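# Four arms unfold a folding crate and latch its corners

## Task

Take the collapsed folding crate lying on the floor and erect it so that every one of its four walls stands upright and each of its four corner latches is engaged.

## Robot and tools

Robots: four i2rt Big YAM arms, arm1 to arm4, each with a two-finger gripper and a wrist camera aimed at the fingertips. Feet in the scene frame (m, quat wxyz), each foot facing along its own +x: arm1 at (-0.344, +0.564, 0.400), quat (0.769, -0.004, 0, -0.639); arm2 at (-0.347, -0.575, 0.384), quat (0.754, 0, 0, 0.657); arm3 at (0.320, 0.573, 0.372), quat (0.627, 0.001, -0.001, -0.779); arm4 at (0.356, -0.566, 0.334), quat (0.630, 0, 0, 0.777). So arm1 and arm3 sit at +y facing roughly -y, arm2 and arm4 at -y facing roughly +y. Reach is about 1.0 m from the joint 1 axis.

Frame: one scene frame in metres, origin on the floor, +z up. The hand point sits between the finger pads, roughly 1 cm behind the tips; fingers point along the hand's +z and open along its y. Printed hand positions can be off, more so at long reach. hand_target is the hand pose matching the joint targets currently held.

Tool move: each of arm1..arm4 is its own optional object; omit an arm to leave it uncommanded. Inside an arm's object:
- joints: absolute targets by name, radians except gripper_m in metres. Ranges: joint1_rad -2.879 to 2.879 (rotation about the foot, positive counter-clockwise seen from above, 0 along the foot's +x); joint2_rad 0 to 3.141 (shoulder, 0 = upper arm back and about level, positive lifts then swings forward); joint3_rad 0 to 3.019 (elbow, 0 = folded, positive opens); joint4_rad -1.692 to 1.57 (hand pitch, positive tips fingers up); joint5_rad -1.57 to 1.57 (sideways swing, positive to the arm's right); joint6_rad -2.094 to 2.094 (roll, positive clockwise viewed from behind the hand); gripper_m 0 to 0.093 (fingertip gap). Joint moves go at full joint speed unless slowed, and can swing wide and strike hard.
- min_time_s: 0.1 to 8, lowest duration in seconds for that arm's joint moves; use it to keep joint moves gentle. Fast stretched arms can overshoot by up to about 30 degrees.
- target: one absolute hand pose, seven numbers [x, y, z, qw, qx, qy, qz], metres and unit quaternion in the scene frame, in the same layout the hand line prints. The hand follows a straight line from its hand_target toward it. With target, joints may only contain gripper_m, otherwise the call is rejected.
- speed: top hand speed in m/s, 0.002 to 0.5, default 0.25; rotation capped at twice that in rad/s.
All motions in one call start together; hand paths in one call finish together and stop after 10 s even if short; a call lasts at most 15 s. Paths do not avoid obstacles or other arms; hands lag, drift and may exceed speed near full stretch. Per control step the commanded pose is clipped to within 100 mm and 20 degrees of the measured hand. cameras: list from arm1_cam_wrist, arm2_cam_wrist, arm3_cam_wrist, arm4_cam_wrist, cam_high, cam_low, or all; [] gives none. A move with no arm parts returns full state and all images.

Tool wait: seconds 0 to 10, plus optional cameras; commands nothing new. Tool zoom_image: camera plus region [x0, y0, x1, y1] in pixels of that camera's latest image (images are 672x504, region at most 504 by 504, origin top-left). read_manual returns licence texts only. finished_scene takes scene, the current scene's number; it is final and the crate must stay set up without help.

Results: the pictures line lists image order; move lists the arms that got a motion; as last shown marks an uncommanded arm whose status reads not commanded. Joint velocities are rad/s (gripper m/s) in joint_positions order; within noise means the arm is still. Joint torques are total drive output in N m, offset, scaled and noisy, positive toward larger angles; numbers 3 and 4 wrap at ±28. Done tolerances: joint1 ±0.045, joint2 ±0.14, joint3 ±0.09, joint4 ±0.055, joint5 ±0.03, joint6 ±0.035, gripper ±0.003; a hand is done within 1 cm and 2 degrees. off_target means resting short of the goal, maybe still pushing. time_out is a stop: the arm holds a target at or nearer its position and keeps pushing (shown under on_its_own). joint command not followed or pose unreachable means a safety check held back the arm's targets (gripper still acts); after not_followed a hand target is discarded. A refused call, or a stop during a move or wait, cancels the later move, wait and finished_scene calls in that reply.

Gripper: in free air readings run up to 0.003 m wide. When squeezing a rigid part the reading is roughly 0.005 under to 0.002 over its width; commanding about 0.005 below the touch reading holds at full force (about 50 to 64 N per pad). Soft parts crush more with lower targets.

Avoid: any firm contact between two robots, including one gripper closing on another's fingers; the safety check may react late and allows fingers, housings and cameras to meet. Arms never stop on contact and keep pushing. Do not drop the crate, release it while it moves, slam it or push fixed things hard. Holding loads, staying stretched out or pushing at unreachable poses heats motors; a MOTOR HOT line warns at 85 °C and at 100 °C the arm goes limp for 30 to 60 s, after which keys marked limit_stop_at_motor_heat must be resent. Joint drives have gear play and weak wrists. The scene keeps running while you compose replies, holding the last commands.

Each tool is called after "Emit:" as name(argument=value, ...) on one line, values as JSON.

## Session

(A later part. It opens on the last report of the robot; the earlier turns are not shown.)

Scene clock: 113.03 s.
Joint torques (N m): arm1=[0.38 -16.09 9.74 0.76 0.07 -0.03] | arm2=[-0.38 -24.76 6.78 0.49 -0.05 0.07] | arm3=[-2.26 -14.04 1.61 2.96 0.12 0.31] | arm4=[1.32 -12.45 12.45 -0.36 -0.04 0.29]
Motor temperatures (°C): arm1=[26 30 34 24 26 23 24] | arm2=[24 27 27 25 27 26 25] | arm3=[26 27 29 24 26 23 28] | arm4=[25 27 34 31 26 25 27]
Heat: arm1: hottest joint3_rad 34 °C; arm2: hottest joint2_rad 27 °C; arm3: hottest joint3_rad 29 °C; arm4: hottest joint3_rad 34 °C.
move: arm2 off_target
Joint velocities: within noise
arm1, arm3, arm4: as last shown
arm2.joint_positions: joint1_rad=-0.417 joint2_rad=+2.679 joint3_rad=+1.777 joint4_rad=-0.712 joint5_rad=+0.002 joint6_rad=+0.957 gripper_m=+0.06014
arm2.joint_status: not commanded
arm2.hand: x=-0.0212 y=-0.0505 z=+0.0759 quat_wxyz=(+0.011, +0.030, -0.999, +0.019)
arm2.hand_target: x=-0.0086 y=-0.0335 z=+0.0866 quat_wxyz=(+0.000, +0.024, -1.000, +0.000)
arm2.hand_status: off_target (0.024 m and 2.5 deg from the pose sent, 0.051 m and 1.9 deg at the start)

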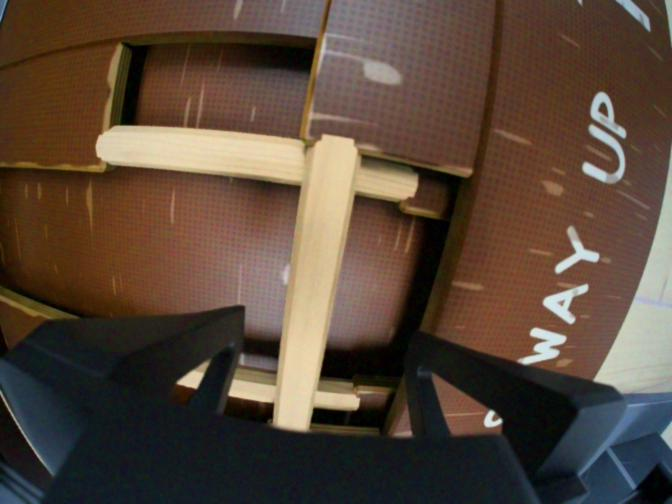

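Emit:
move(arm2={"joints": {"gripper_m": 0.008}}, arm3={"target": [-0.051, 0.222, 0.254, 0.68, 0.732, 0.0177, 0.0177], "speed": 0.1}, cameras=[])

Emit:
move(arm2={"target": [-0.009, -0.054, 0.155, -0.0043, -0.0246, 0.9845, 0.1736], "speed": 0.2}, cameras=[])

Emit:
move(arm2={"target": [-0.007, -0.097, 0.210, -0.0086, -0.0235, 0.9394, 0.3419], "speed": 0.2}, cameras=[])

Emit:
move(arm2={"target": [-0.0045, -0.1535, 0.246, -0.0125, -0.0217, 0.8658, 0.4999], "speed": 0.2}, cameras=["arm2_cam_wrist", "cam_low", "cam_high"])

Scene clock: 121.23 s.
Joint torques (N m): arm1=[1.03 -16.44 9.85 0.57 0.06 -0.04] | arm2=[-0.38 -24.76 6.79 0.47 -0.05 0.07] | arm3=[-3.6 -15.62 -0.27 1.03 0.4 -0.04] | arm4=[1.32 -12.4 12.44 -0.38 -0.04 0.29]
Motor temperatures (°C): arm1=[26 30 34 24 26 23 24] | arm2=[24 28 27 25 27 26 25] | arm3=[26 27 29 25 26 23 28] | arm4=[25 27 35 30 26 25 27]
Heat: arm1: hottest joint3_rad 34 °C; arm2: hottest joint2_rad 28 °C; arm3: hottest joint3_rad 29 °C; arm4: hottest joint3_rad 35 °C.
move: arm2 done; arm3 off_target
Joint velocities: within noise
arm1, arm4: as last shown
arm2.joint_positions: joint1_rad=-0.417 joint2_rad=+2.679 joint3_rad=+1.777 joint4_rad=-0.712 joint5_rad=+0.002 joint6_rad=+0.957 gripper_m=+0.00813
arm2.joint_status: all done
arm2.hand: x=-0.0212 y=-0.0505 z=+0.0759 quat_wxyz=(+0.011, +0.030, -0.999, +0.019)
arm2.hand_target: x=-0.0086 y=-0.0335 z=+0.0866 quat_wxyz=(+0.000, +0.024, -1.000, +0.000)
arm2.hand_status: not commanded
arm3.joint_positions: joint1_rad=-0.882 joint2_rad=+2.538 joint3_rad=+0.900 joint4_rad=+1.473 joint5_rad=-1.187 joint6_rad=+1.402 gripper_m=+0.01194
arm3.joint_status: not commanded
arm3.hand: x=-0.0366 y=+0.2097 z=+0.2558 quat_wxyz=(-0.684, -0.727, -0.039, -0.028)
arm3.hand_target: x=-0.0500 y=+0.2222 z=+0.2539 quat_wxyz=(-0.681, -0.732, -0.017, -0.019)
arm3.hand_status: off_target (0.019 m and 2.8 deg from the pose sent, 0.029 m and 3.2 deg at the start)

Scene clock: 122.77 s.
Joint torques (N m): arm1=[0.67 -17.03 9.76 0.68 0.05 -0.04] | arm2=[-0.21 -24.53 4.23 1.13 -0.22 -0.16] | arm3=[-3.08 -15.38 -0.23 0.92 0.46 -0.04] | arm4=[1.32 -12.4 12.45 -0.36 -0.04 0.29]
Motor temperatures (°C): arm1=[26 30 34 24 26 23 24] | arm2=[24 28 27 25 27 26 25] | arm3=[26 27 29 24 26 23 28] | arm4=[25 27 35 30 26 25 27]
Heat: arm1: hottest joint3_rad 34 °C; arm2: hottest joint2_rad 28 °C; arm3: hottest joint3_rad 29 °C; arm4: hottest joint3_rad 35 °C.
move: arm2 off_target
Joint velocities: within noise
arm1, arm3, arm4: as last shown
arm2.joint_positions: joint1_rad=-0.494 joint2_rad=+2.452 joint3_rad=+1.407 joint4_rad=-0.298 joint5_rad=-0.207 joint6_rad=+0.934 gripper_m=+0.00813
arm2.joint_status: not commanded
arm2.hand: x=-0.0187 y=-0.0661 z=+0.1353 quat_wxyz=(+0.015, +0.015, -0.988, -0.152)
arm2.hand_target: x=-0.0097 y=-0.0539 z=+0.1542 quat_wxyz=(+0.002, +0.021, -0.985, -0.171)
arm2.hand_status: off_target (0.025 m and 3.0 deg from the pose sent, 0.080 m and 22.1 deg at the start)

Scene clock: 124.37 s.
Joint torques (N m): arm1=[0.67 -16.26 9.72 0.68 0.06 -0.06] | arm2=[-0.97 -22.3 3.52 1.58 -0.4 -0.15] | arm3=[-4.19 -15.27 -0.2 0.94 0.42 -0.04] | arm4=[1.32 -12.45 12.44 -0.36 -0.04 0.29]
Motor temperatures (°C): arm1=[26 30 34 24 26 23 24] | arm2=[24 28 27 25 27 26 25] | arm3=[26 27 29 24 26 23 28] | arm4=[25 27 35 30 26 25 27]
Heat: arm1: hottest joint3_rad 34 °C; arm2: hottest joint2_rad 28 °C; arm3: hottest joint3_rad 29 °C; arm4: hottest joint3_rad 35 °C.
move: arm2 off_target
Joint velocities: within noise
arm1, arm3, arm4: as last shown
arm2.joint_positions: joint1_rad=-0.615 joint2_rad=+2.311 joint3_rad=+1.102 joint4_rad=+0.113 joint5_rad=-0.480 joint6_rad=+0.908 gripper_m=+0.00813
arm2.joint_status: not commanded
arm2.hand: x=-0.0176 y=-0.1062 z=+0.1885 quat_wxyz=(+0.027, +0.014, -0.946, -0.324)
arm2.hand_target: x=-0.0070 y=-0.0964 z=+0.2092 quat_wxyz=(+0.010, +0.022, -0.939, -0.342)
arm2.hand_status: off_target (0.026 m and 3.2 deg from the pose sent, 0.082 m and 22.5 deg at the start)

Scene clock: 126.00 s.
Joint torques (N m): arm1=[0.15 -16.5 9.77 0.69 0.1 -0.05] | arm2=[-0.67 -19.31 2.41 1.88 -0.49 0] | arm3=[-3.19 -15.33 -0.18 0.87 0.46 -0.06] | arm4=[1.32 -12.4 12.45 -0.36 -0.05 0.29]
Motor temperatures (°C): arm1=[26 30 34 24 26 23 24] | arm2=[24 28 27 25 27 26 25] | arm3=[26 27 29 24 26 23 28] | arm4=[25 27 35 30 26 25 27]
Heat: arm1: hottest joint3_rad 34 °C; arm2: hottest joint2_rad 28 °C; arm3: hottest joint3_rad 29 °C; arm4: hottest joint3_rad 35 °C.
move: arm2 off_target
Joint velocities: within noise
arm1, arm3, arm4: as last shown
arm2.joint_positions: joint1_rad=-0.769 joint2_rad=+2.292 joint3_rad=+0.895 joint4_rad=+0.571 joint5_rad=-0.788 joint6_rad=+0.945 gripper_m=+0.00813
arm2.joint_status: not commanded
arm2.hand: x=-0.0117 y=-0.1557 z=+0.2335 quat_wxyz=(+0.025, +0.019, -0.871, -0.490)
arm2.hand_target: x=-0.0050 y=-0.1516 z=+0.2466 quat_wxyz=(+0.015, +0.022, -0.865, -0.501)
arm2.hand_status: off_target (0.015 m and 1.9 deg from the pose sent, 0.076 m and 22.3 deg at the start)
pictures: arm2_cam_wrist, cam_high, cam_low

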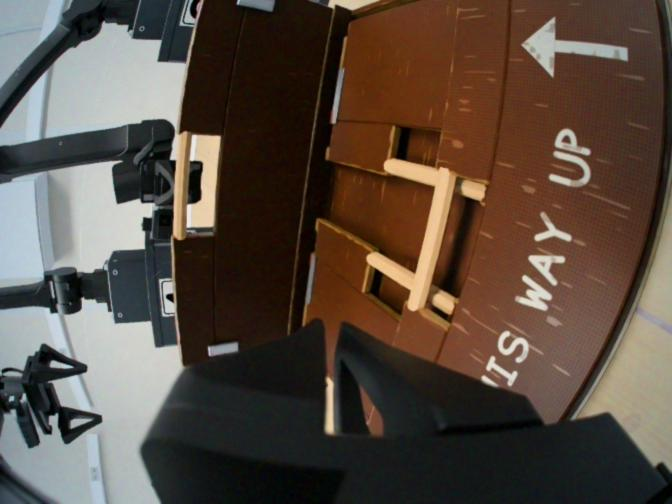

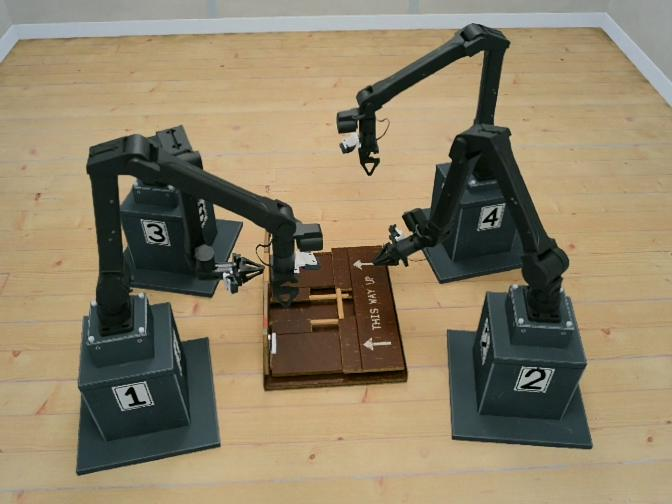

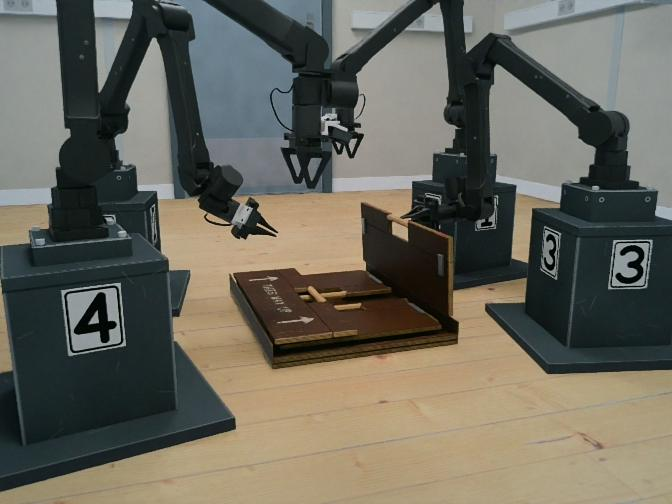

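Emit:
move(arm2={"target": [-0.012, -0.032, 0.145, 0, -0.025, 0.9997, 0], "speed": 0.3, "joints": {"gripper_m": 0.06}}, cameras=[])

Emit:
move(arm2={"target": [-0.010, -0.030, 0.066, 0, -0.025, 0.9997, 0], "speed": 0.15}, cameras=["arm2_cam_wrist", "cam_low", "arm3_cam_wrist"])

Scene clock: 130.93 s.
Joint torques (N m): arm1=[0.79 -16.79 9.69 0.7 0.07 -0.07] | arm2=[0.03 -23.18 7.34 -0.03 0.18 0.08] | arm3=[-3.25 -15.74 -0.08 0.95 0.45 -0.05] | arm4=[1.32 -12.4 12.44 -0.36 -0.04 0.29]
Motor temperatures (°C): arm1=[26 30 34 24 26 23 24] | arm2=[24 28 26 25 27 26 25] | arm3=[26 27 28 24 26 23 28] | arm4=[25 27 35 30 26 25 26]
Heat: arm1: hottest joint3_rad 34 °C; arm2: hottest joint2_rad 28 °C; arm3: hottest joint3_rad 28 °C; arm4: hottest joint3_rad 35 °C.
move: arm2 off_target
Joint velocities: within noise
arm1, arm3, arm4: as last shown
arm2.joint_positions: joint1_rad=-0.411 joint2_rad=+2.538 joint3_rad=+1.697 joint4_rad=-0.745 joint5_rad=-0.001 joint6_rad=+0.951 gripper_m=+0.05987
arm2.joint_status: all done
arm2.hand: x=-0.0217 y=-0.0429 z=+0.1416 quat_wxyz=(+0.004, +0.036, -0.999, +0.006)
arm2.hand_target: x=-0.0132 y=-0.0340 z=+0.1442 quat_wxyz=(-0.001, +0.030, -1.000, +0.000)
arm2.hand_status: off_target (0.015 m and 1.5 deg from the pose sent, 0.152 m and 58.8 deg at the start)

Scene clock: 132.33 s.
Joint torques (N m): arm1=[1.44 -16.21 9.73 0.75 0.04 -0.05] | arm2=[-1.03 -25.23 6.71 0.58 0.08 0.07] | arm3=[-2.84 -15.79 -0.03 1.02 0.44 -0.06] | arm4=[1.32 -12.4 12.44 -0.36 -0.04 0.29]
Motor temperatures (°C): arm1=[26 30 34 24 26 23 24] | arm2=[24 28 26 25 27 26 25] | arm3=[26 27 28 24 26 23 28] | arm4=[25 27 35 30 26 25 26]
Heat: arm1: hottest joint3_rad 34 °C; arm2: hottest joint2_rad 28 °C; arm3: hottest joint3_rad 28 °C; arm4: hottest joint3_rad 35 °C.
move: arm2 off_target
Joint velocities: within noise
arm1, arm3, arm4: as last shown
arm2.joint_positions: joint1_rad=-0.413 joint2_rad=+2.726 joint3_rad=+1.812 joint4_rad=-0.703 joint5_rad=-0.001 joint6_rad=+0.959 gripper_m=+0.05987
arm2.joint_status: not commanded
arm2.hand: x=-0.0239 y=-0.0485 z=+0.0554 quat_wxyz=(+0.013, +0.031, -0.999, +0.019)
arm2.hand_target: x=-0.0094 y=-0.0310 z=+0.0671 quat_wxyz=(+0.000, +0.025, -1.000, -0.001)
arm2.hand_status: off_target (0.025 m and 2.7 deg from the pose sent, 0.078 m and 1.5 deg at the start)
pictures: arm2_cam_wrist, arm3_cam_wrist, cam_low

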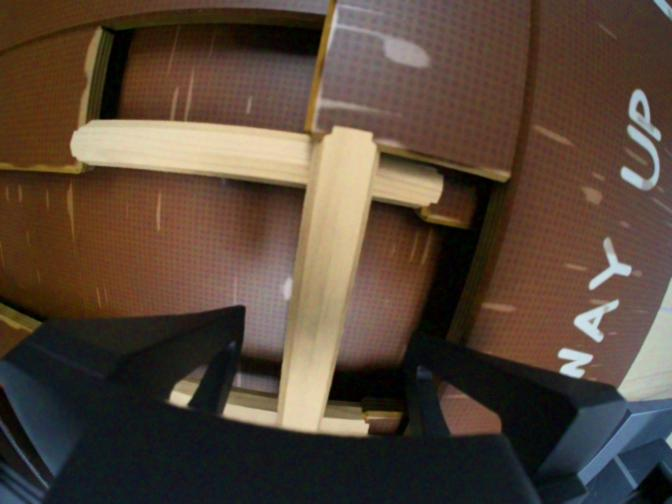

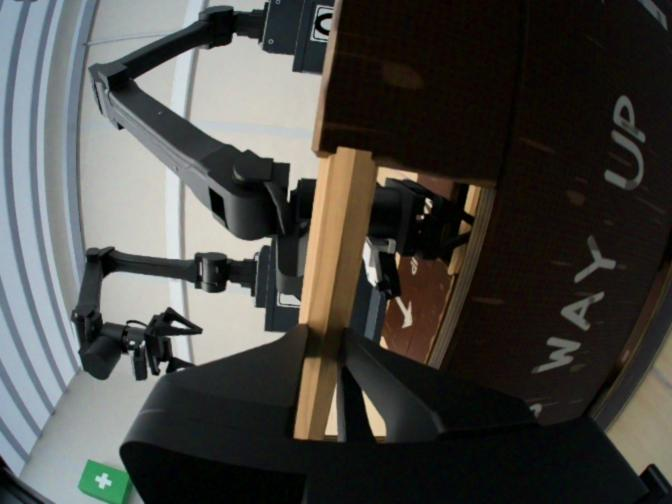

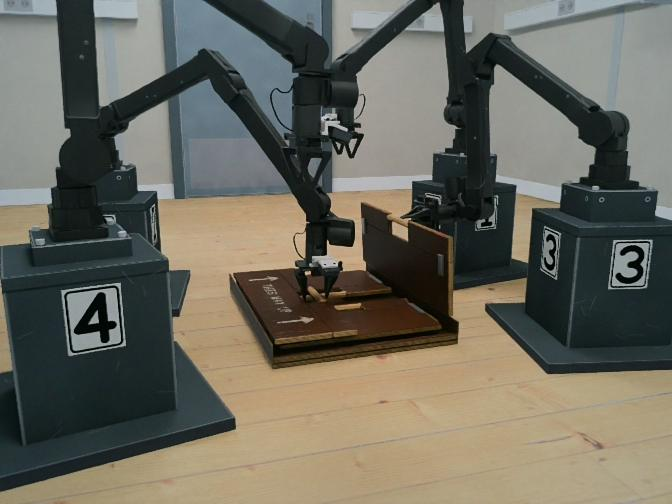

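Emit:
move(arm2={"joints": {"gripper_m": 0.008}}, cameras=["arm2_cam_wrist"])

Scene clock: 135.13 s.
Joint torques (N m): arm1=[0.09 -16.26 9.73 0.69 0.05 0] | arm2=[-0.5 -25.17 6.43 0.39 0.13 0.07] | arm3=[-3.31 -15.33 -0.17 0.94 0.45 -0.05] | arm4=[1.32 -12.45 12.45 -0.36 -0.04 0.29]
Motor temperatures (°C): arm1=[26 30 34 24 26 23 24] | arm2=[24 29 26 25 27 26 25] | arm3=[26 27 28 24 26 23 28] | arm4=[25 27 35 30 26 25 26]
Heat: arm1: hottest joint3_rad 34 °C; arm2: hottest joint2_rad 29 °C; arm3: hottest joint3_rad 28 °C; arm4: hottest joint3_rad 35 °C.
move: arm2 off_target
Joint velocities: within noise
arm1.joint_positions: joint1_rad=-0.055 joint2_rad=+1.760 joint3_rad=+1.086 joint4_rad=-0.962 joint5_rad=-0.005 joint6_rad=+0.148 gripper_m=+0.09396
arm1.joint_status: not commanded
arm1.hand: x=-0.2863 y=+0.1260 z=+0.4061 quat_wxyz=(+0.024, -0.713, -0.700, -0.018)
arm1.hand_target: x=-0.2786 y=+0.1038 z=+0.4186 quat_wxyz=(+0.004, -0.705, -0.709, -0.004)
arm1.hand_status: not commanded
arm2.joint_positions: joint1_rad=-0.410 joint2_rad=+2.726 joint3_rad=+1.815 joint4_rad=-0.693 joint5_rad=-0.003 joint6_rad=+0.959 gripper_m=+0.01667
arm2.joint_status: gripper_m off_target (ended at +0.01671, target +0.00800)
arm2.hand: x=-0.0235 y=-0.0437 z=+0.0559 quat_wxyz=(+0.010, +0.033, -0.999, +0.013)
arm2.hand_target: x=-0.0106 y=-0.0291 z=+0.0671 quat_wxyz=(-0.002, +0.026, -1.000, -0.003)
arm2.hand_status: not commanded
arm3: as last shown
arm4.joint_positions: joint1_rad=-0.085 joint2_rad=+1.613 joint3_rad=+1.109 joint4_rad=-1.111 joint5_rad=-0.006 joint6_rad=+0.108 gripper_m=+0.09396
arm4.joint_status: not commanded
arm4.hand: x=+0.3030 y=-0.1405 z=+0.4082 quat_wxyz=(+0.016, +0.712, -0.702, +0.015)
arm4.hand_target: x=+0.3036 y=-0.1226 z=+0.4190 quat_wxyz=(+0.006, +0.704, -0.711, +0.004)
arm4.hand_status: not commanded

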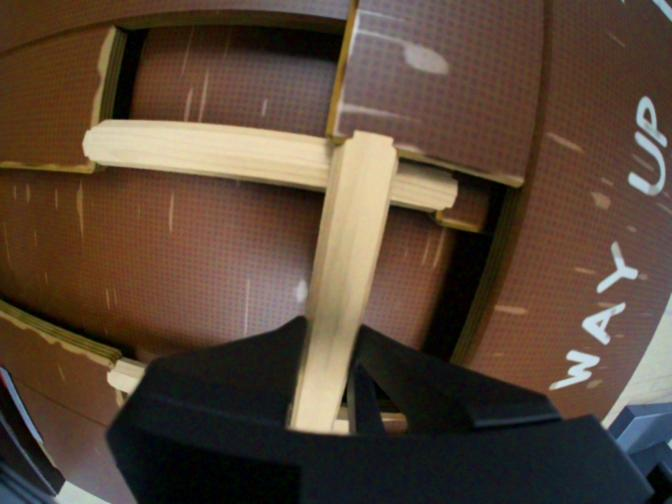

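Emit:
move(arm2={"target": [-0.0096, -0.0480, 0.137, -0.0043, -0.0246, 0.9845, 0.1736], "speed": 0.2}, cameras=[])

Emit:
move(arm2={"target": [-0.0076, -0.090, 0.190, -0.0086, -0.0235, 0.9394, 0.3419], "speed": 0.2}, cameras=[])

Emit:
move(arm2={"target": [-0.005, -0.1475, 0.227, -0.0125, -0.0217, 0.8658, 0.4999], "speed": 0.2}, cameras=["arm2_cam_wrist", "cam_low", "cam_high"])

Scene clock: 138.77 s.
Joint torques (N m): arm1=[1.03 -16.21 9.8 0.81 0.05 -0.07] | arm2=[-1.32 -25.76 3.44 0.7 -0.22 -0.06] | arm3=[-3.43 -15.79 -0.23 0.84 0.39 -0.06] | arm4=[1.32 -12.4 12.45 -0.36 -0.04 0.29]
Motor temperatures (°C): arm1=[26 30 34 24 26 23 24] | arm2=[24 29 26 25 27 26 25] | arm3=[26 27 28 24 26 23 28] | arm4=[25 27 35 30 26 25 26]
Heat: arm1: hottest joint3_rad 34 °C; arm2: hottest joint2_rad 29 °C; arm3: hottest joint3_rad 28 °C; arm4: hottest joint3_rad 35 °C.
move: arm2 off_target
Joint velocities: within noise
arm1, arm3, arm4: as last shown
arm2.joint_positions: joint1_rad=-0.473 joint2_rad=+2.509 joint3_rad=+1.452 joint4_rad=-0.274 joint5_rad=-0.205 joint6_rad=+0.924 gripper_m=+0.01669
arm2.joint_status: not commanded
arm2.hand: x=-0.0243 y=-0.0519 z=+0.1143 quat_wxyz=(+0.012, +0.031, -0.987, -0.156)
arm2.hand_target: x=-0.0115 y=-0.0478 z=+0.1359 quat_wxyz=(+0.003, +0.026, -0.985, -0.170)
arm2.hand_status: off_target (0.027 m and 2.3 deg from the pose sent, 0.082 m and 21.5 deg at the start)

Scene clock: 140.30 s.
Joint torques (N m): arm1=[0.38 -16.44 9.69 0.69 0.08 -0.04] | arm2=[-2.2 -22.65 2.62 1.2 -0.18 -0.03] | arm3=[-2.96 -15.38 -0.1 0.94 0.43 -0.03] | arm4=[1.32 -12.4 12.44 -0.36 -0.04 0.29]
Motor temperatures (°C): arm1=[26 30 35 24 26 23 24] | arm2=[24 29 26 25 27 26 25] | arm3=[26 27 28 24 26 23 28] | arm4=[25 27 35 30 26 25 26]
Heat: arm1: hottest joint3_rad 35 °C; arm2: hottest joint2_rad 29 °C; arm3: hottest joint3_rad 28 °C; arm4: hottest joint3_rad 35 °C.
move: arm2 off_target
Joint velocities: within noise
arm1, arm4: as last shown
arm2.joint_positions: joint1_rad=-0.582 joint2_rad=+2.364 joint3_rad=+1.147 joint4_rad=+0.157 joint5_rad=-0.477 joint6_rad=+0.908 gripper_m=+0.01669
arm2.joint_status: not commanded
arm2.hand: x=-0.0227 y=-0.0836 z=+0.1742 quat_wxyz=(+0.020, +0.034, -0.942, -0.335)
arm2.hand_target: x=-0.0074 y=-0.0881 z=+0.1893 quat_wxyz=(+0.008, +0.023, -0.939, -0.343)
arm2.hand_status: off_target (0.023 m and 1.9 deg from the pose sent, 0.086 m and 22.0 deg at the start)
arm3.joint_positions: joint1_rad=-0.882 joint2_rad=+2.538 joint3_rad=+0.900 joint4_rad=+1.473 joint5_rad=-1.187 joint6_rad=+1.402 gripper_m=+0.01194
arm3.joint_status: not commanded
arm3.hand: x=-0.0366 y=+0.2097 z=+0.2558 quat_wxyz=(-0.684, -0.727, -0.039, -0.028)
arm3.hand_target: x=-0.0500 y=+0.2222 z=+0.2539 quat_wxyz=(-0.681, -0.732, -0.017, -0.019)
arm3.hand_status: not commanded

Scene clock: 141.87 s.
Joint torques (N m): arm1=[0.62 -16.62 9.74 0.68 0.08 -0.05] | arm2=[-2.67 -18.96 1.96 1.95 -0.22 0.06] | arm3=[-3.37 -15.27 -0.23 0.96 0.44 -0.08] | arm4=[1.32 -12.4 12.45 -0.36 -0.04 0.29]
Motor temperatures (°C): arm1=[26 30 35 24 26 23 24] | arm2=[24 29 26 25 27 26 25] | arm3=[26 27 28 24 26 23 28] | arm4=[25 27 35 30 26 25 26]
Heat: arm1: hottest joint3_rad 35 °C; arm2: hottest joint2_rad 29 °C; arm3: hottest joint3_rad 28 °C; arm4: hottest joint3_rad 35 °C.
move: arm2 off_target
Joint velocities: within noise
arm1, arm3, arm4: as last shown
arm2.joint_positions: joint1_rad=-0.732 joint2_rad=+2.341 joint3_rad=+0.927 joint4_rad=+0.613 joint5_rad=-0.782 joint6_rad=+0.954 gripper_m=+0.01669
arm2.joint_status: not commanded
arm2.hand: x=-0.0200 y=-0.1384 z=+0.2201 quat_wxyz=(+0.025, +0.035, -0.868, -0.495)
arm2.hand_target: x=-0.0049 y=-0.1467 z=+0.2271 quat_wxyz=(+0.013, +0.020, -0.865, -0.500)
arm2.hand_status: off_target (0.019 m and 2.2 deg from the pose sent, 0.085 m and 20.9 deg at the start)
pictures: arm2_cam_wrist, cam_high, cam_low

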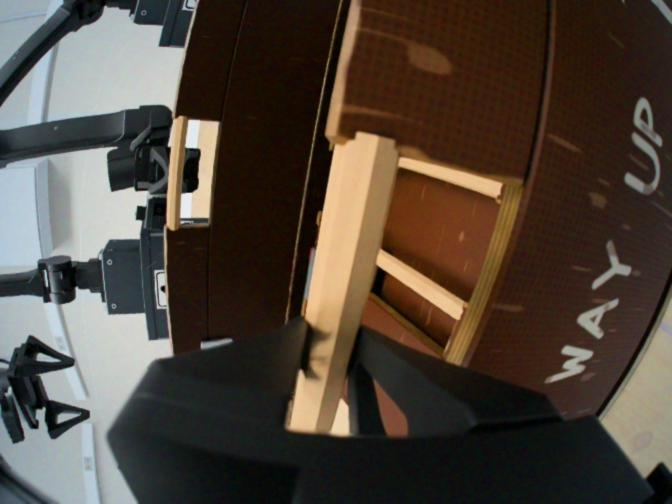

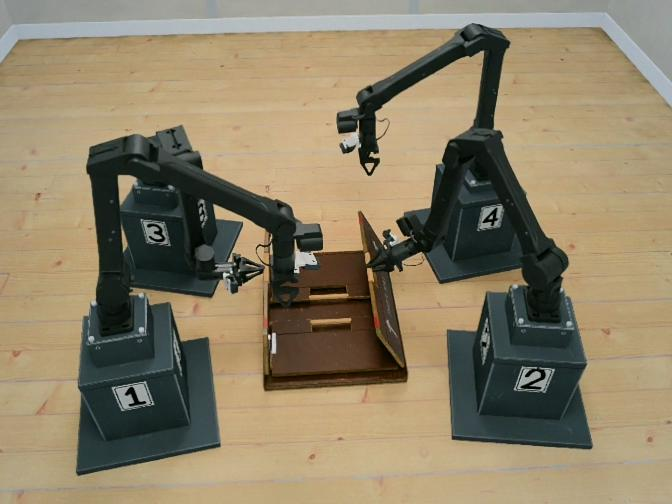

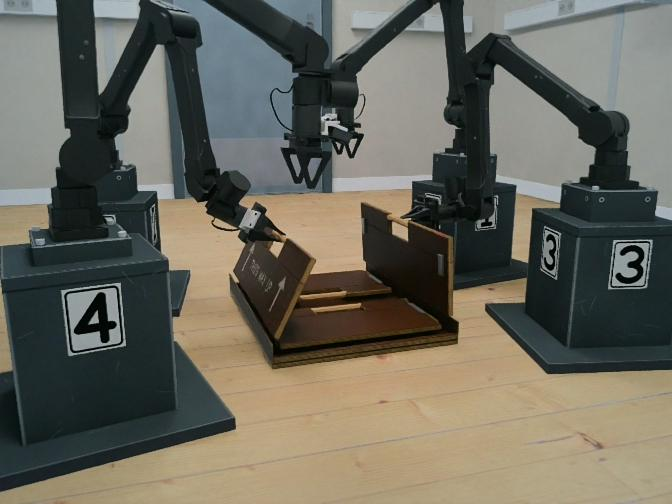

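Emit:
move(arm2={"target": [-0.002, -0.215, 0.247, -0.0161, -0.0192, 0.7658, 0.6426], "speed": 0.2}, arm1={"target": [-0.084, -0.025, 0.19, 0, 0.689, 0.7248, 0], "speed": 0.3, "joints": {"gripper_m": 0.06}}, cameras=[])

Emit:
move(arm2={"target": [0.0, -0.246, 0.246, -0.017, -0.0185, 0.743, 0.669], "speed": 0.15}, cameras=["arm1_cam_wrist", "arm2_cam_wrist", "cam_low", "cam_high", "arm4_cam_wrist"])

Scene clock: 159.33 s.
Joint torques (N m): arm1=[-1.03 -24.94 8.57 0.25 0.28 0.21] | arm2=[-3.08 -17.49 0.64 2.25 -0.09 0.19] | arm3=[-3.6 -15.5 -0.28 0.85 0.43 -0.02] | arm4=[1.32 -12.4 12.45 -0.36 -0.04 0.29]
Motor temperatures (°C): arm1=[26 30 35 24 26 23 24] | arm2=[24 29 26 25 27 26 26] | arm3=[26 28 28 24 26 23 29] | arm4=[25 27 35 30 26 25 26]
Heat: arm1: hottest joint3_rad 35 °C; arm2: hottest joint2_rad 29 °C; arm3: hottest gripper 29 °C; arm4: hottest joint3_rad 35 °C.
move: arm1 off_target; arm2 off_target
Joint velocities: within noise
arm1.joint_positions: joint1_rad=+0.235 joint2_rad=+2.502 joint3_rad=+1.697 joint4_rad=-0.798 joint5_rad=-0.005 joint6_rad=+0.350 gripper_m=+0.06006
arm1.joint_status: all done
arm1.hand: x=-0.0911 y=-0.0053 z=+0.1804 quat_wxyz=(+0.014, -0.682, -0.731, -0.005)
arm1.hand_target: x=-0.0854 y=-0.0215 z=+0.1881 quat_wxyz=(+0.002, -0.688, -0.726, +0.001)
arm1.hand_status: off_target (0.023 m and 2.0 deg from the pose sent, 0.332 m and 5.2 deg at the start)
arm2.joint_positions: joint1_rad=-0.905 joint2_rad=+2.512 joint3_rad=+0.847 joint4_rad=+1.253 joint5_rad=-1.098 joint6_rad=+1.204 gripper_m=+0.01669
arm2.joint_status: not commanded
arm2.hand: x=-0.0165 y=-0.2030 z=+0.2414 quat_wxyz=(+0.030, +0.034, -0.768, -0.639)
arm2.hand_target: x=-0.0018 y=-0.2134 z=+0.2478 quat_wxyz=(+0.017, +0.018, -0.765, -0.644)
arm2.hand_status: off_target (0.020 m and 2.4 deg from the pose sent, 0.083 m and 20.7 deg at the start)
arm3, arm4: as last shown

Scene clock: 160.53 s.
Joint torques (N m): arm1=[-0.62 -25.41 8.73 0.08 0.22 0.22] | arm2=[-5.25 -16.85 0.14 2.43 -0.11 0.09] | arm3=[-3.25 -15.62 -0.12 0.87 0.42 -0.07] | arm4=[1.32 -12.4 12.44 -0.36 -0.04 0.3]
Motor temperatures (°C): arm1=[26 30 35 24 26 23 24] | arm2=[24 29 26 25 27 26 26] | arm3=[26 28 28 24 26 23 29] | arm4=[25 27 35 30 26 25 26]
Heat: arm1: hottest joint3_rad 35 °C; arm2: hottest joint2_rad 29 °C; arm3: hottest gripper 29 °C; arm4: hottest joint3_rad 35 °C.
move: arm2 off_target
Joint velocities: within noise
arm1, arm4: as last shown
arm2.joint_positions: joint1_rad=-0.956 joint2_rad=+2.573 joint3_rad=+0.860 joint4_rad=+1.418 joint5_rad=-1.188 joint6_rad=+1.292 gripper_m=+0.01669
arm2.joint_status: not commanded
arm2.hand: x=-0.0157 y=-0.2220 z=+0.2430 quat_wxyz=(+0.036, +0.043, -0.743, -0.667)
arm2.hand_target: x=+0.0035 y=-0.2423 z=+0.2467 quat_wxyz=(+0.013, +0.022, -0.741, -0.671)
arm2.hand_status: off_target (0.029 m and 3.6 deg from the pose sent, 0.046 m and 5.0 deg at the start)
arm3.joint_positions: joint1_rad=-0.882 joint2_rad=+2.538 joint3_rad=+0.900 joint4_rad=+1.473 joint5_rad=-1.187 joint6_rad=+1.400 gripper_m=+0.01193
arm3.joint_status: not commanded
arm3.hand: x=-0.0366 y=+0.2097 z=+0.2558 quat_wxyz=(-0.685, -0.727, -0.040, -0.027)
arm3.hand_target: x=-0.0500 y=+0.2223 z=+0.2538 quat_wxyz=(-0.681, -0.732, -0.017, -0.018)
arm3.hand_status: not commanded
pictures: arm1_cam_wrist, arm2_cam_wrist, arm4_cam_wrist, cam_high, cam_low

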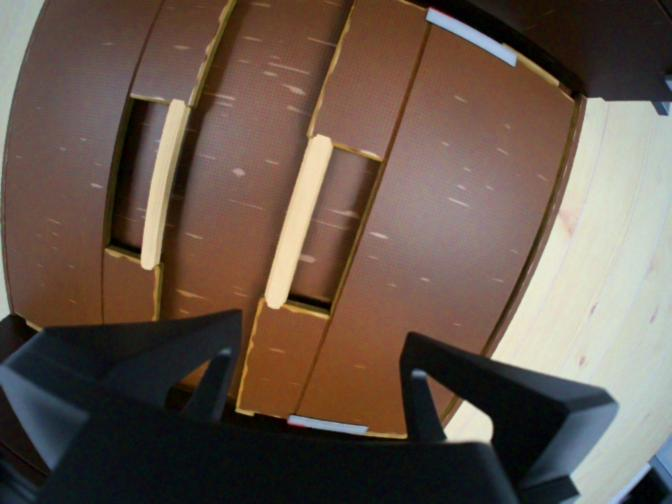

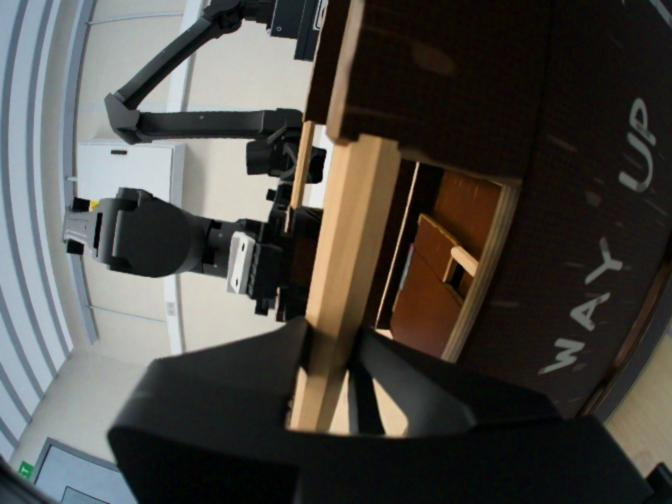

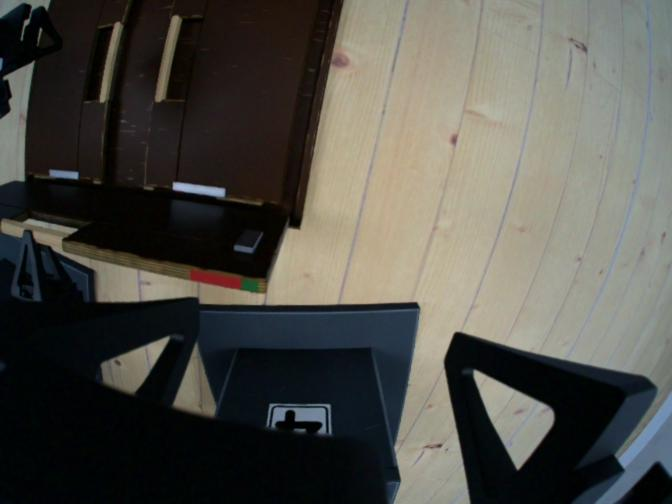

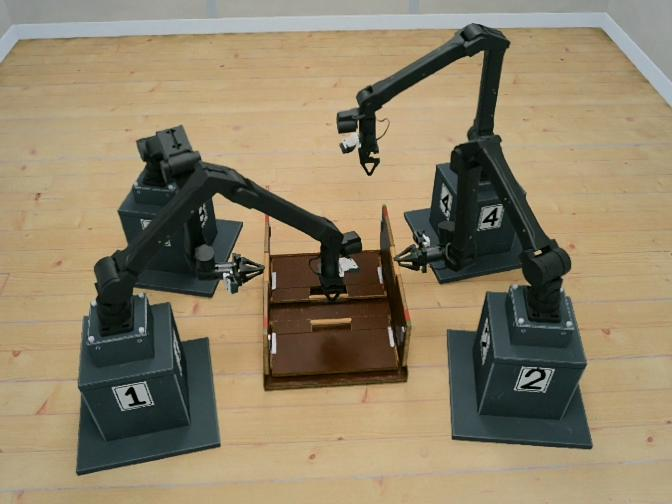

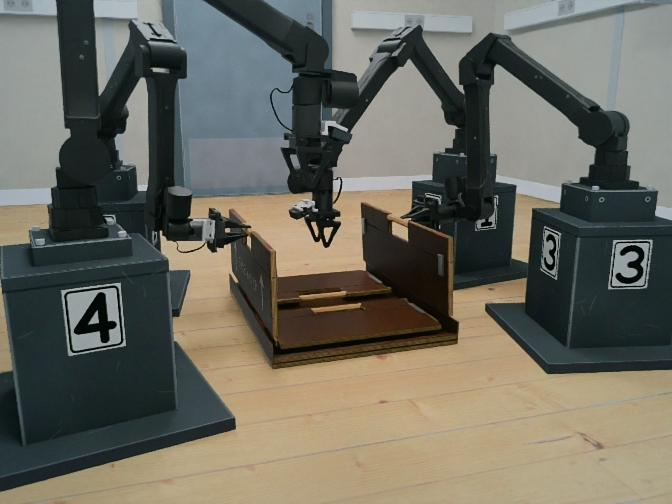

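Emit:
move(arm1={"target": [-0.066, -0.033, 0.065, 0, 0.7318, 0.6823, 0], "speed": 0.2}, cameras=["arm1_cam_wrist", "arm2_cam_wrist", "cam_low"])

Scene clock: 171.60 s.
Joint torques (N m): arm1=[0.26 -26.29 7.84 0.43 0.12 0.23] | arm2=[-5.3 -16.91 0.12 2.4 -0.11 0.09] | arm3=[-3.25 -15.56 -0.1 0.8 0.45 -0.03] | arm4=[1.32 -12.4 12.44 -0.36 -0.04 0.29]
Motor temperatures (°C): arm1=[26 30 35 24 26 23 24] | arm2=[24 29 25 25 27 26 26] | arm3=[26 28 27 24 26 23 29] | arm4=[25 27 35 30 26 25 26]
Heat: arm1: hottest joint3_rad 35 °C; arm2: hottest joint2_rad 29 °C; arm3: hottest gripper 29 °C; arm4: hottest joint3_rad 35 °C.
move: arm1 off_target
Joint velocities: within noise
arm1.joint_positions: joint1_rad=+0.246 joint2_rad=+2.792 joint3_rad=+1.922 joint4_rad=-0.735 joint5_rad=-0.007 joint6_rad=+0.493 gripper_m=+0.06006
arm1.joint_status: not commanded
arm1.hand: x=-0.0788 y=-0.0177 z=+0.0583 quat_wxyz=(+0.015, -0.729, -0.685, -0.005)
arm1.hand_target: x=-0.0659 y=-0.0321 z=+0.0663 quat_wxyz=(-0.001, -0.731, -0.682, +0.000)
arm1.hand_status: off_target (0.021 m and 1.8 deg from the pose sent, 0.121 m and 8.2 deg at the start)
arm2, arm3, arm4: as last shown

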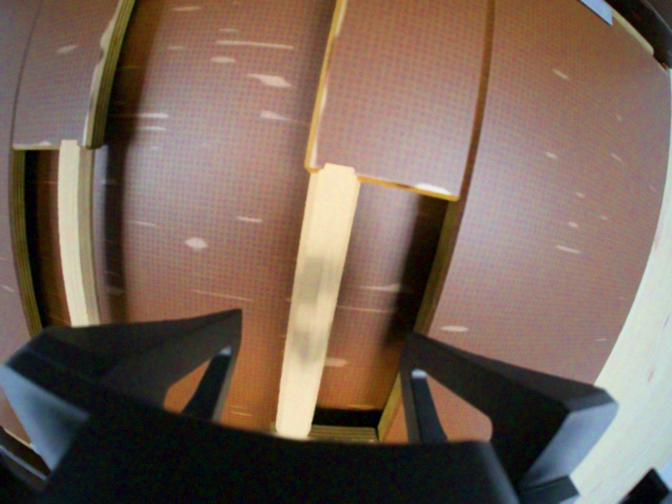

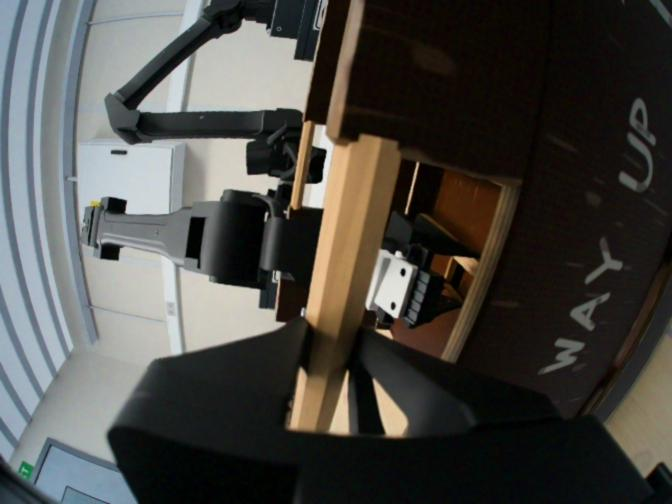

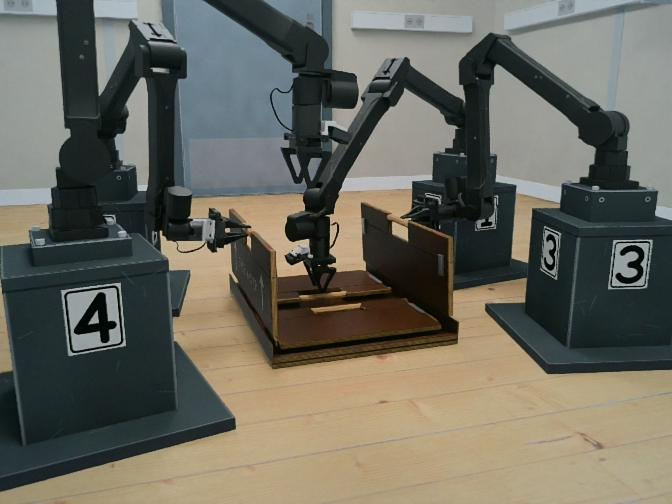

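Emit:
move(arm1={"target": [-0.061, -0.033, 0.047, 0, 0.7318, 0.6823, 0], "speed": 0.15, "joints": {"gripper_m": 0.05}}, cameras=["arm1_cam_wrist"])

Scene clock: 175.67 s.
Joint torques (N m): arm1=[0.09 -24.7 8.21 0.55 0.15 0.21] | arm2=[-5.3 -16.91 0.12 2.39 -0.11 0.09] | arm3=[-3.02 -15.44 -0.14 0.9 0.42 -0.07] | arm4=[1.32 -12.4 12.44 -0.36 -0.04 0.29]
Motor temperatures (°C): arm1=[26 31 35 24 26 23 24] | arm2=[24 28 25 25 27 26 26] | arm3=[26 28 27 24 26 23 29] | arm4=[25 27 35 30 26 25 26]
Heat: arm1: hottest joint3_rad 35 °C; arm2: hottest joint2_rad 28 °C; arm3: hottest gripper 29 °C; arm4: hottest joint3_rad 35 °C.
move: arm1 off_target
Joint velocities: within noise
arm1.joint_positions: joint1_rad=+0.251 joint2_rad=+2.827 joint3_rad=+1.968 joint4_rad=-0.735 joint5_rad=-0.007 joint6_rad=+0.501 gripper_m=+0.05006
arm1.joint_status: all done
arm1.hand: x=-0.0729 y=-0.0236 z=+0.0474 quat_wxyz=(+0.010, -0.730, -0.684, -0.003)
arm1.hand_target: x=-0.0616 y=-0.0328 z=+0.0472 quat_wxyz=(+0.000, -0.732, -0.682, +0.000)
arm1.hand_status: off_target (0.015 m and 1.2 deg from the pose sent, 0.026 m and 1.8 deg at the start)
arm2, arm3, arm4: as last shown

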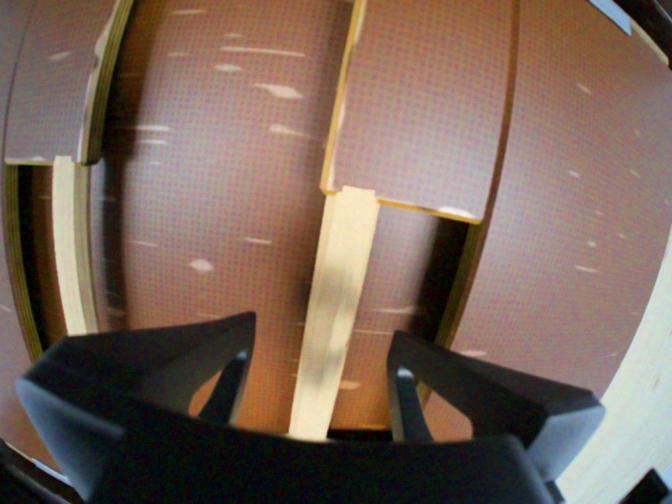

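Emit:
move(arm1={"joints": {"gripper_m": 0.008}}, cameras=["arm1_cam_wrist"])

Scene clock: 177.80 s.
Joint torques (N m): arm1=[0.38 -25.88 8.23 0.38 0.19 0.2] | arm2=[-5.36 -16.79 0.13 2.4 -0.11 0.09] | arm3=[-3.55 -15.85 -0.02 0.9 0.44 -0.06] | arm4=[1.32 -12.45 12.45 -0.35 -0.04 0.29]
Motor temperatures (°C): arm1=[26 31 35 24 26 23 24] | arm2=[24 28 25 25 27 26 26] | arm3=[26 28 27 24 26 23 29] | arm4=[25 27 35 30 26 25 26]
Heat: arm1: hottest joint3_rad 35 °C; arm2: hottest joint2_rad 28 °C; arm3: hottest gripper 29 °C; arm4: hottest joint3_rad 35 °C.
move: arm1 done
Joint velocities: within noise
arm1.joint_positions: joint1_rad=+0.251 joint2_rad=+2.827 joint3_rad=+1.968 joint4_rad=-0.735 joint5_rad=-0.007 joint6_rad=+0.501 gripper_m=+0.00806
arm1.joint_status: all done
arm1.hand: x=-0.0729 y=-0.0236 z=+0.0474 quat_wxyz=(+0.010, -0.730, -0.684, -0.003)
arm1.hand_target: x=-0.0616 y=-0.0328 z=+0.0472 quat_wxyz=(+0.000, -0.732, -0.682, +0.000)
arm1.hand_status: not commanded
arm2, arm3: as last shown
arm4.joint_positions: joint1_rad=-0.085 joint2_rad=+1.613 joint3_rad=+1.109 joint4_rad=-1.111 joint5_rad=-0.006 joint6_rad=+0.108 gripper_m=+0.09396
arm4.joint_status: not commanded
arm4.hand: x=+0.3030 y=-0.1405 z=+0.4082 quat_wxyz=(+0.016, +0.712, -0.702, +0.015)
arm4.hand_target: x=+0.3036 y=-0.1226 z=+0.4190 quat_wxyz=(+0.006, +0.704, -0.711, +0.004)
arm4.hand_status: not commanded

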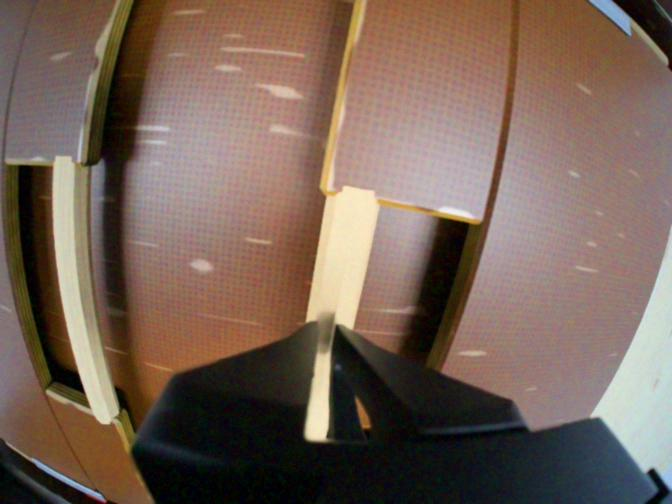

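Emit:
move(arm1={"joints": {"gripper_m": 0.05}}, cameras=[])

Emit:
move(arm1={"target": [-0.061, -0.031, 0.022, 0, 0.7318, 0.6823, 0], "speed": 0.1}, cameras=["arm1_cam_wrist", "cam_low"])

Scene clock: 179.73 s.
Joint torques (N m): arm1=[0.44 -25.11 8.46 0.53 0.15 0.23] | arm2=[-5.3 -16.85 0.1 2.4 -0.11 0.09] | arm3=[-3.55 -14.97 -0.21 0.85 0.43 -0.09] | arm4=[1.26 -12.4 12.44 -0.35 -0.04 0.29]
Motor temperatures (°C): arm1=[26 31 35 24 26 23 24] | arm2=[24 28 25 25 27 26 26] | arm3=[26 28 27 24 26 23 29] | arm4=[25 27 35 30 26 25 26]
Heat: arm1: hottest joint3_rad 35 °C; arm2: hottest joint2_rad 28 °C; arm3: hottest gripper 29 °C; arm4: hottest joint3_rad 35 °C.
move: arm1 done
Joint velocities: within noise
arm1.joint_positions: joint1_rad=+0.251 joint2_rad=+2.827 joint3_rad=+1.968 joint4_rad=-0.735 joint5_rad=-0.007 joint6_rad=+0.502 gripper_m=+0.04993
arm1.joint_status: all done
arm1.hand: x=-0.0729 y=-0.0236 z=+0.0474 quat_wxyz=(+0.010, -0.730, -0.683, -0.003)
arm1.hand_target: x=-0.0616 y=-0.0328 z=+0.0472 quat_wxyz=(+0.000, -0.732, -0.681, +0.000)
arm1.hand_status: not commanded
arm2, arm3, arm4: as last shown

Scene clock: 180.97 s.
Joint torques (N m): arm1=[0.79 -25.88 7.99 0.72 0.12 0.23] | arm2=[-5.3 -16.79 0.12 2.39 -0.12 0.09] | arm3=[-3.84 -15.56 -0.09 0.8 0.41 -0.05] | arm4=[1.32 -12.4 12.45 -0.36 -0.04 0.29]
Motor temperatures (°C): arm1=[26 31 35 24 26 23 24] | arm2=[24 28 25 25 27 26 26] | arm3=[26 28 27 24 26 23 29] | arm4=[25 27 35 30 26 25 26]
Heat: arm1: hottest joint3_rad 35 °C; arm2: hottest joint2_rad 28 °C; arm3: hottest gripper 29 °C; arm4: hottest joint3_rad 35 °C.
move: arm1 off_target
Joint velocities: within noise
arm1.joint_positions: joint1_rad=+0.252 joint2_rad=+2.887 joint3_rad=+2.010 joint4_rad=-0.732 joint5_rad=-0.007 joint6_rad=+0.502 gripper_m=+0.04994
arm1.joint_status: not commanded
arm1.hand: x=-0.0750 y=-0.0173 z=+0.0201 quat_wxyz=(+0.017, -0.730, -0.683, -0.005)
arm1.hand_target: x=-0.0614 y=-0.0296 z=+0.0220 quat_wxyz=(+0.000, -0.731, -0.682, +0.000)
arm1.hand_status: off_target (0.020 m and 2.1 deg from the pose sent, 0.029 m and 1.2 deg at the start)
arm2, arm3, arm4: as last shown

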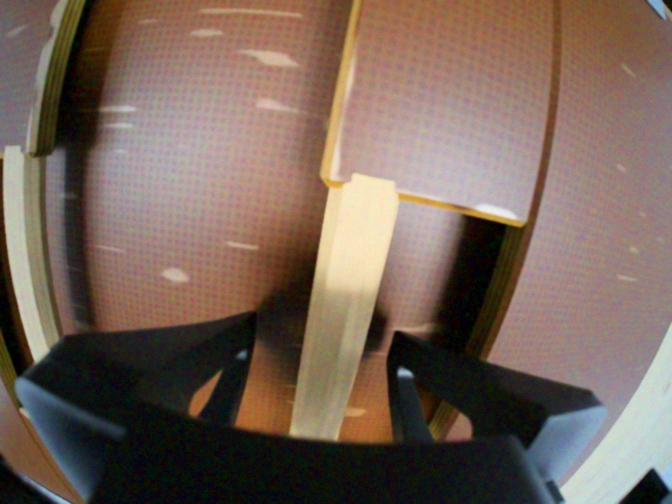

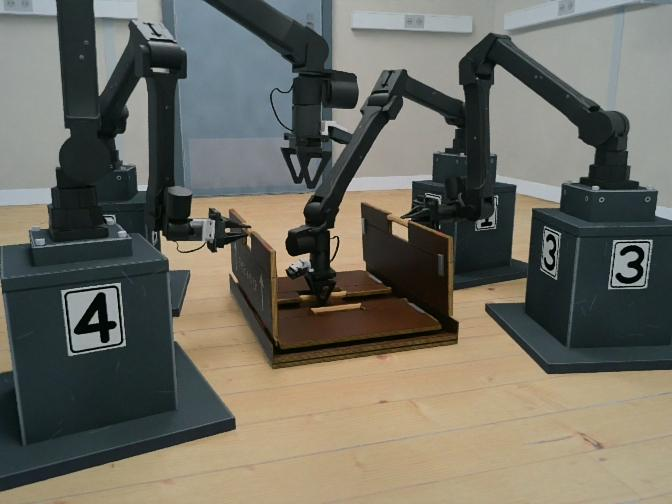

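Emit:
move(arm1={"joints": {"gripper_m": 0.010}}, cameras=[])

Scene clock: 182.20 s.
Joint torques (N m): arm1=[0.5 -26.05 8.16 0.94 0.05 0.18] | arm2=[-5.3 -16.85 0.12 2.39 -0.12 0.09] | arm3=[-3.49 -15.21 -0.05 0.84 0.41 -0.07] | arm4=[1.32 -12.4 12.45 -0.36 -0.04 0.3]
Motor temperatures (°C): arm1=[26 31 35 24 26 23 24] | arm2=[24 28 25 25 27 26 26] | arm3=[26 28 27 24 26 23 29] | arm4=[25 27 36 30 26 25 26]
Heat: arm1: hottest joint3_rad 35 °C; arm2: hottest joint2_rad 28 °C; arm3: hottest gripper 29 °C; arm4: hottest joint3_rad 36 °C.
move: arm1 off_target
Joint velocities: within noise
arm1.joint_positions: joint1_rad=+0.252 joint2_rad=+2.887 joint3_rad=+2.008 joint4_rad=-0.732 joint5_rad=+0.004 joint6_rad=+0.511 gripper_m=+0.01763
arm1.joint_status: gripper_m off_target (ended at +0.01766, target +0.01000)
arm1.hand: x=-0.0770 y=-0.0173 z=+0.0198 quat_wxyz=(+0.020, -0.733, -0.680, +0.000)
arm1.hand_target: x=-0.0631 y=-0.0296 z=+0.0216 quat_wxyz=(+0.002, -0.734, -0.679, +0.003)
arm1.hand_status: not commanded
arm2, arm3, arm4: as last shown

Emit:
move(arm1={"target": [-0.075, -0.030, 0.095, 0.1270, 0.7207, 0.6719, 0.1185], "speed": 0.2}, cameras=[])

Emit:
move(arm1={"target": [-0.110, -0.0315, 0.155, 0.2503, 0.6877, 0.6412, 0.2333], "speed": 0.2}, cameras=["arm1_cam_wrist", "cam_low", "cam_high", "arm4_cam_wrist"])

Scene clock: 190.13 s.
Joint torques (N m): arm1=[-1.14 -29.45 4.08 0.98 -1.08 -0.03] | arm2=[-5.25 -16.85 0.13 2.4 -0.12 0.09] | arm3=[-3.19 -15.74 0.13 0.81 0.55 -0.05] | arm4=[1.32 -12.45 12.45 -0.36 -0.04 0.3]
Motor temperatures (°C): arm1=[26 31 34 24 26 23 25] | arm2=[24 28 25 25 27 26 26] | arm3=[26 28 27 24 26 23 29] | arm4=[25 27 36 30 26 25 26]
Heat: arm1: hottest joint3_rad 34 °C; arm2: hottest joint2_rad 28 °C; arm3: hottest gripper 29 °C; arm4: hottest joint3_rad 36 °C.
move: arm1 off_target
Joint velocities: within noise
arm1.joint_positions: joint1_rad=+0.166 joint2_rad=+2.723 joint3_rad=+1.753 joint4_rad=-0.492 joint5_rad=-0.301 joint6_rad=+0.447 gripper_m=+0.01763
arm1.joint_status: not commanded
arm1.hand: x=-0.0788 y=-0.0185 z=+0.0703 quat_wxyz=(-0.106, -0.725, -0.670, -0.115)
arm1.hand_target: x=-0.0752 y=-0.0319 z=+0.0945 quat_wxyz=(-0.128, -0.719, -0.672, -0.119)
arm1.hand_status: off_target (0.028 m and 2.5 deg from the pose sent, 0.076 m and 21.7 deg at the start)
arm2, arm4: as last shown
arm3.joint_positions: joint1_rad=-0.885 joint2_rad=+2.538 joint3_rad=+0.898 joint4_rad=+1.473 joint5_rad=-1.190 joint6_rad=+1.400 gripper_m=+0.01192
arm3.joint_status: not commanded
arm3.hand: x=-0.0366 y=+0.2112 z=+0.2558 quat_wxyz=(-0.684, -0.727, -0.039, -0.028)
arm3.hand_target: x=-0.0500 y=+0.2218 z=+0.2537 quat_wxyz=(-0.681, -0.732, -0.017, -0.019)
arm3.hand_status: not commanded

Scene clock: 191.57 s.
Joint torques (N m): arm1=[-1.44 -28.34 3.74 1.2 -1.08 -0.09] | arm2=[-5.3 -16.79 0.13 2.41 -0.11 0.09] | arm3=[-1.73 -15.15 0.57 0.88 0.79 -0.01] | arm4=[1.32 -12.4 12.44 -0.36 -0.04 0.29]
Motor temperatures (°C): arm1=[26 31 34 24 26 23 25] | arm2=[24 28 25 25 27 26 26] | arm3=[26 28 27 24 26 23 29] | arm4=[25 27 36 30 26 25 26]
Heat: arm1: hottest joint3_rad 34 °C; arm2: hottest joint2_rad 28 °C; arm3: hottest gripper 29 °C; arm4: hottest joint3_rad 36 °C.
move: arm1 off_target
Joint velocities: within noise
arm1.joint_positions: joint1_rad=+0.048 joint2_rad=+2.608 joint3_rad=+1.586 joint4_rad=-0.353 joint5_rad=-0.653 joint6_rad=+0.386 gripper_m=+0.01758
arm1.joint_status: not commanded
arm1.hand: x=-0.0996 y=-0.0191 z=+0.1324 quat_wxyz=(-0.229, -0.695, -0.639, -0.237)
arm1.hand_target: x=-0.1071 y=-0.0315 z=+0.1542 quat_wxyz=(-0.249, -0.688, -0.640, -0.234)
arm1.hand_status: off_target (0.028 m and 2.7 deg from the pose sent, 0.091 m and 22.1 deg at the start)
arm2.joint_positions: joint1_rad=-0.956 joint2_rad=+2.573 joint3_rad=+0.860 joint4_rad=+1.418 joint5_rad=-1.188 joint6_rad=+1.292 gripper_m=+0.01669
arm2.joint_status: not commanded
arm2.hand: x=-0.0157 y=-0.2220 z=+0.2430 quat_wxyz=(+0.036, +0.043, -0.743, -0.667)
arm2.hand_target: x=+0.0035 y=-0.2423 z=+0.2467 quat_wxyz=(+0.013, +0.022, -0.741, -0.671)
arm2.hand_status: not commanded
arm3.joint_positions: joint1_rad=-0.897 joint2_rad=+2.535 joint3_rad=+0.889 joint4_rad=+1.473 joint5_rad=-1.196 joint6_rad=+1.397 gripper_m=+0.01174
arm3.joint_status: not commanded
arm3.hand: x=-0.0373 y=+0.2170 z=+0.2563 quat_wxyz=(-0.684, -0.728, -0.036, -0.027)
arm3.hand_target: x=-0.0503 y=+0.2220 z=+0.2541 quat_wxyz=(-0.681, -0.732, -0.018, -0.018)
arm3.hand_status: not commanded
arm4: as last shown
pictures: arm1_cam_wrist, arm4_cam_wrist, cam_high, cam_low

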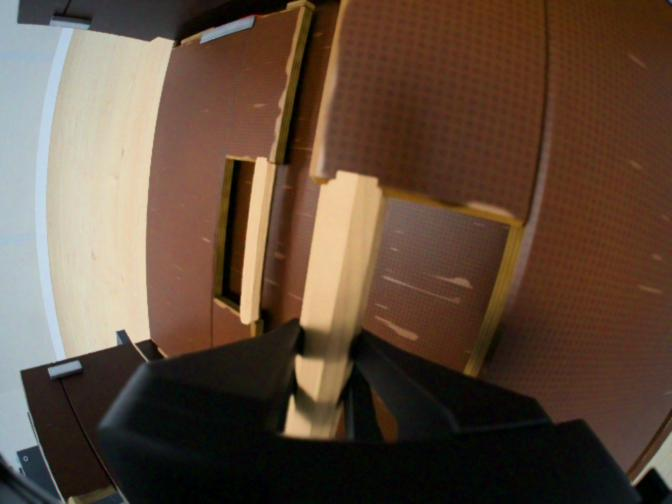

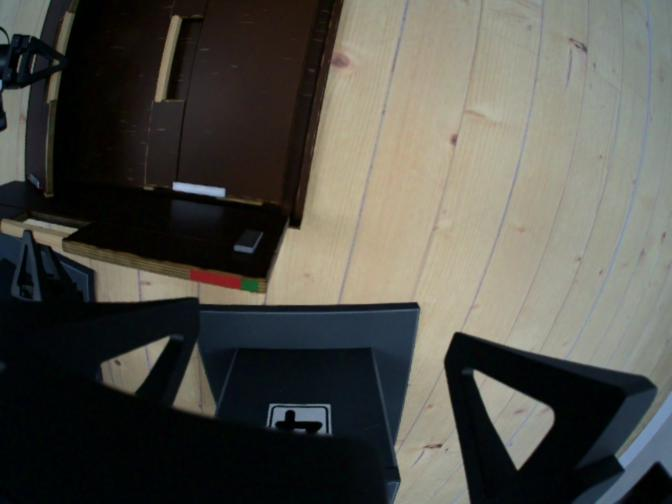

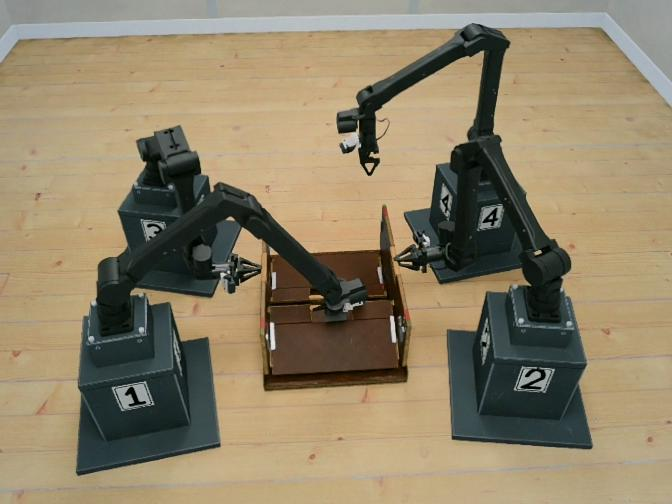

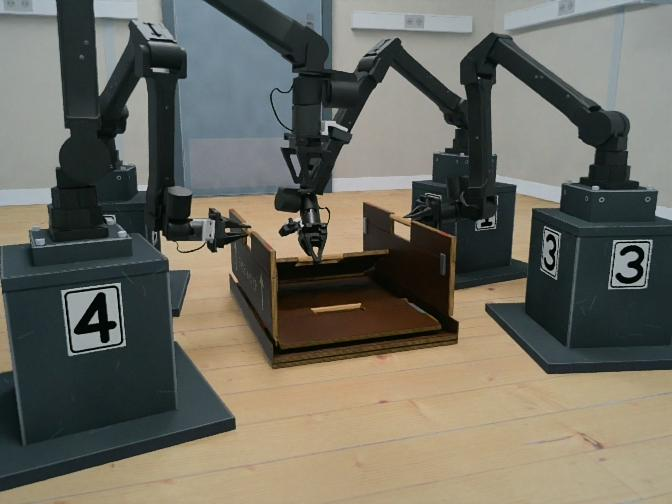

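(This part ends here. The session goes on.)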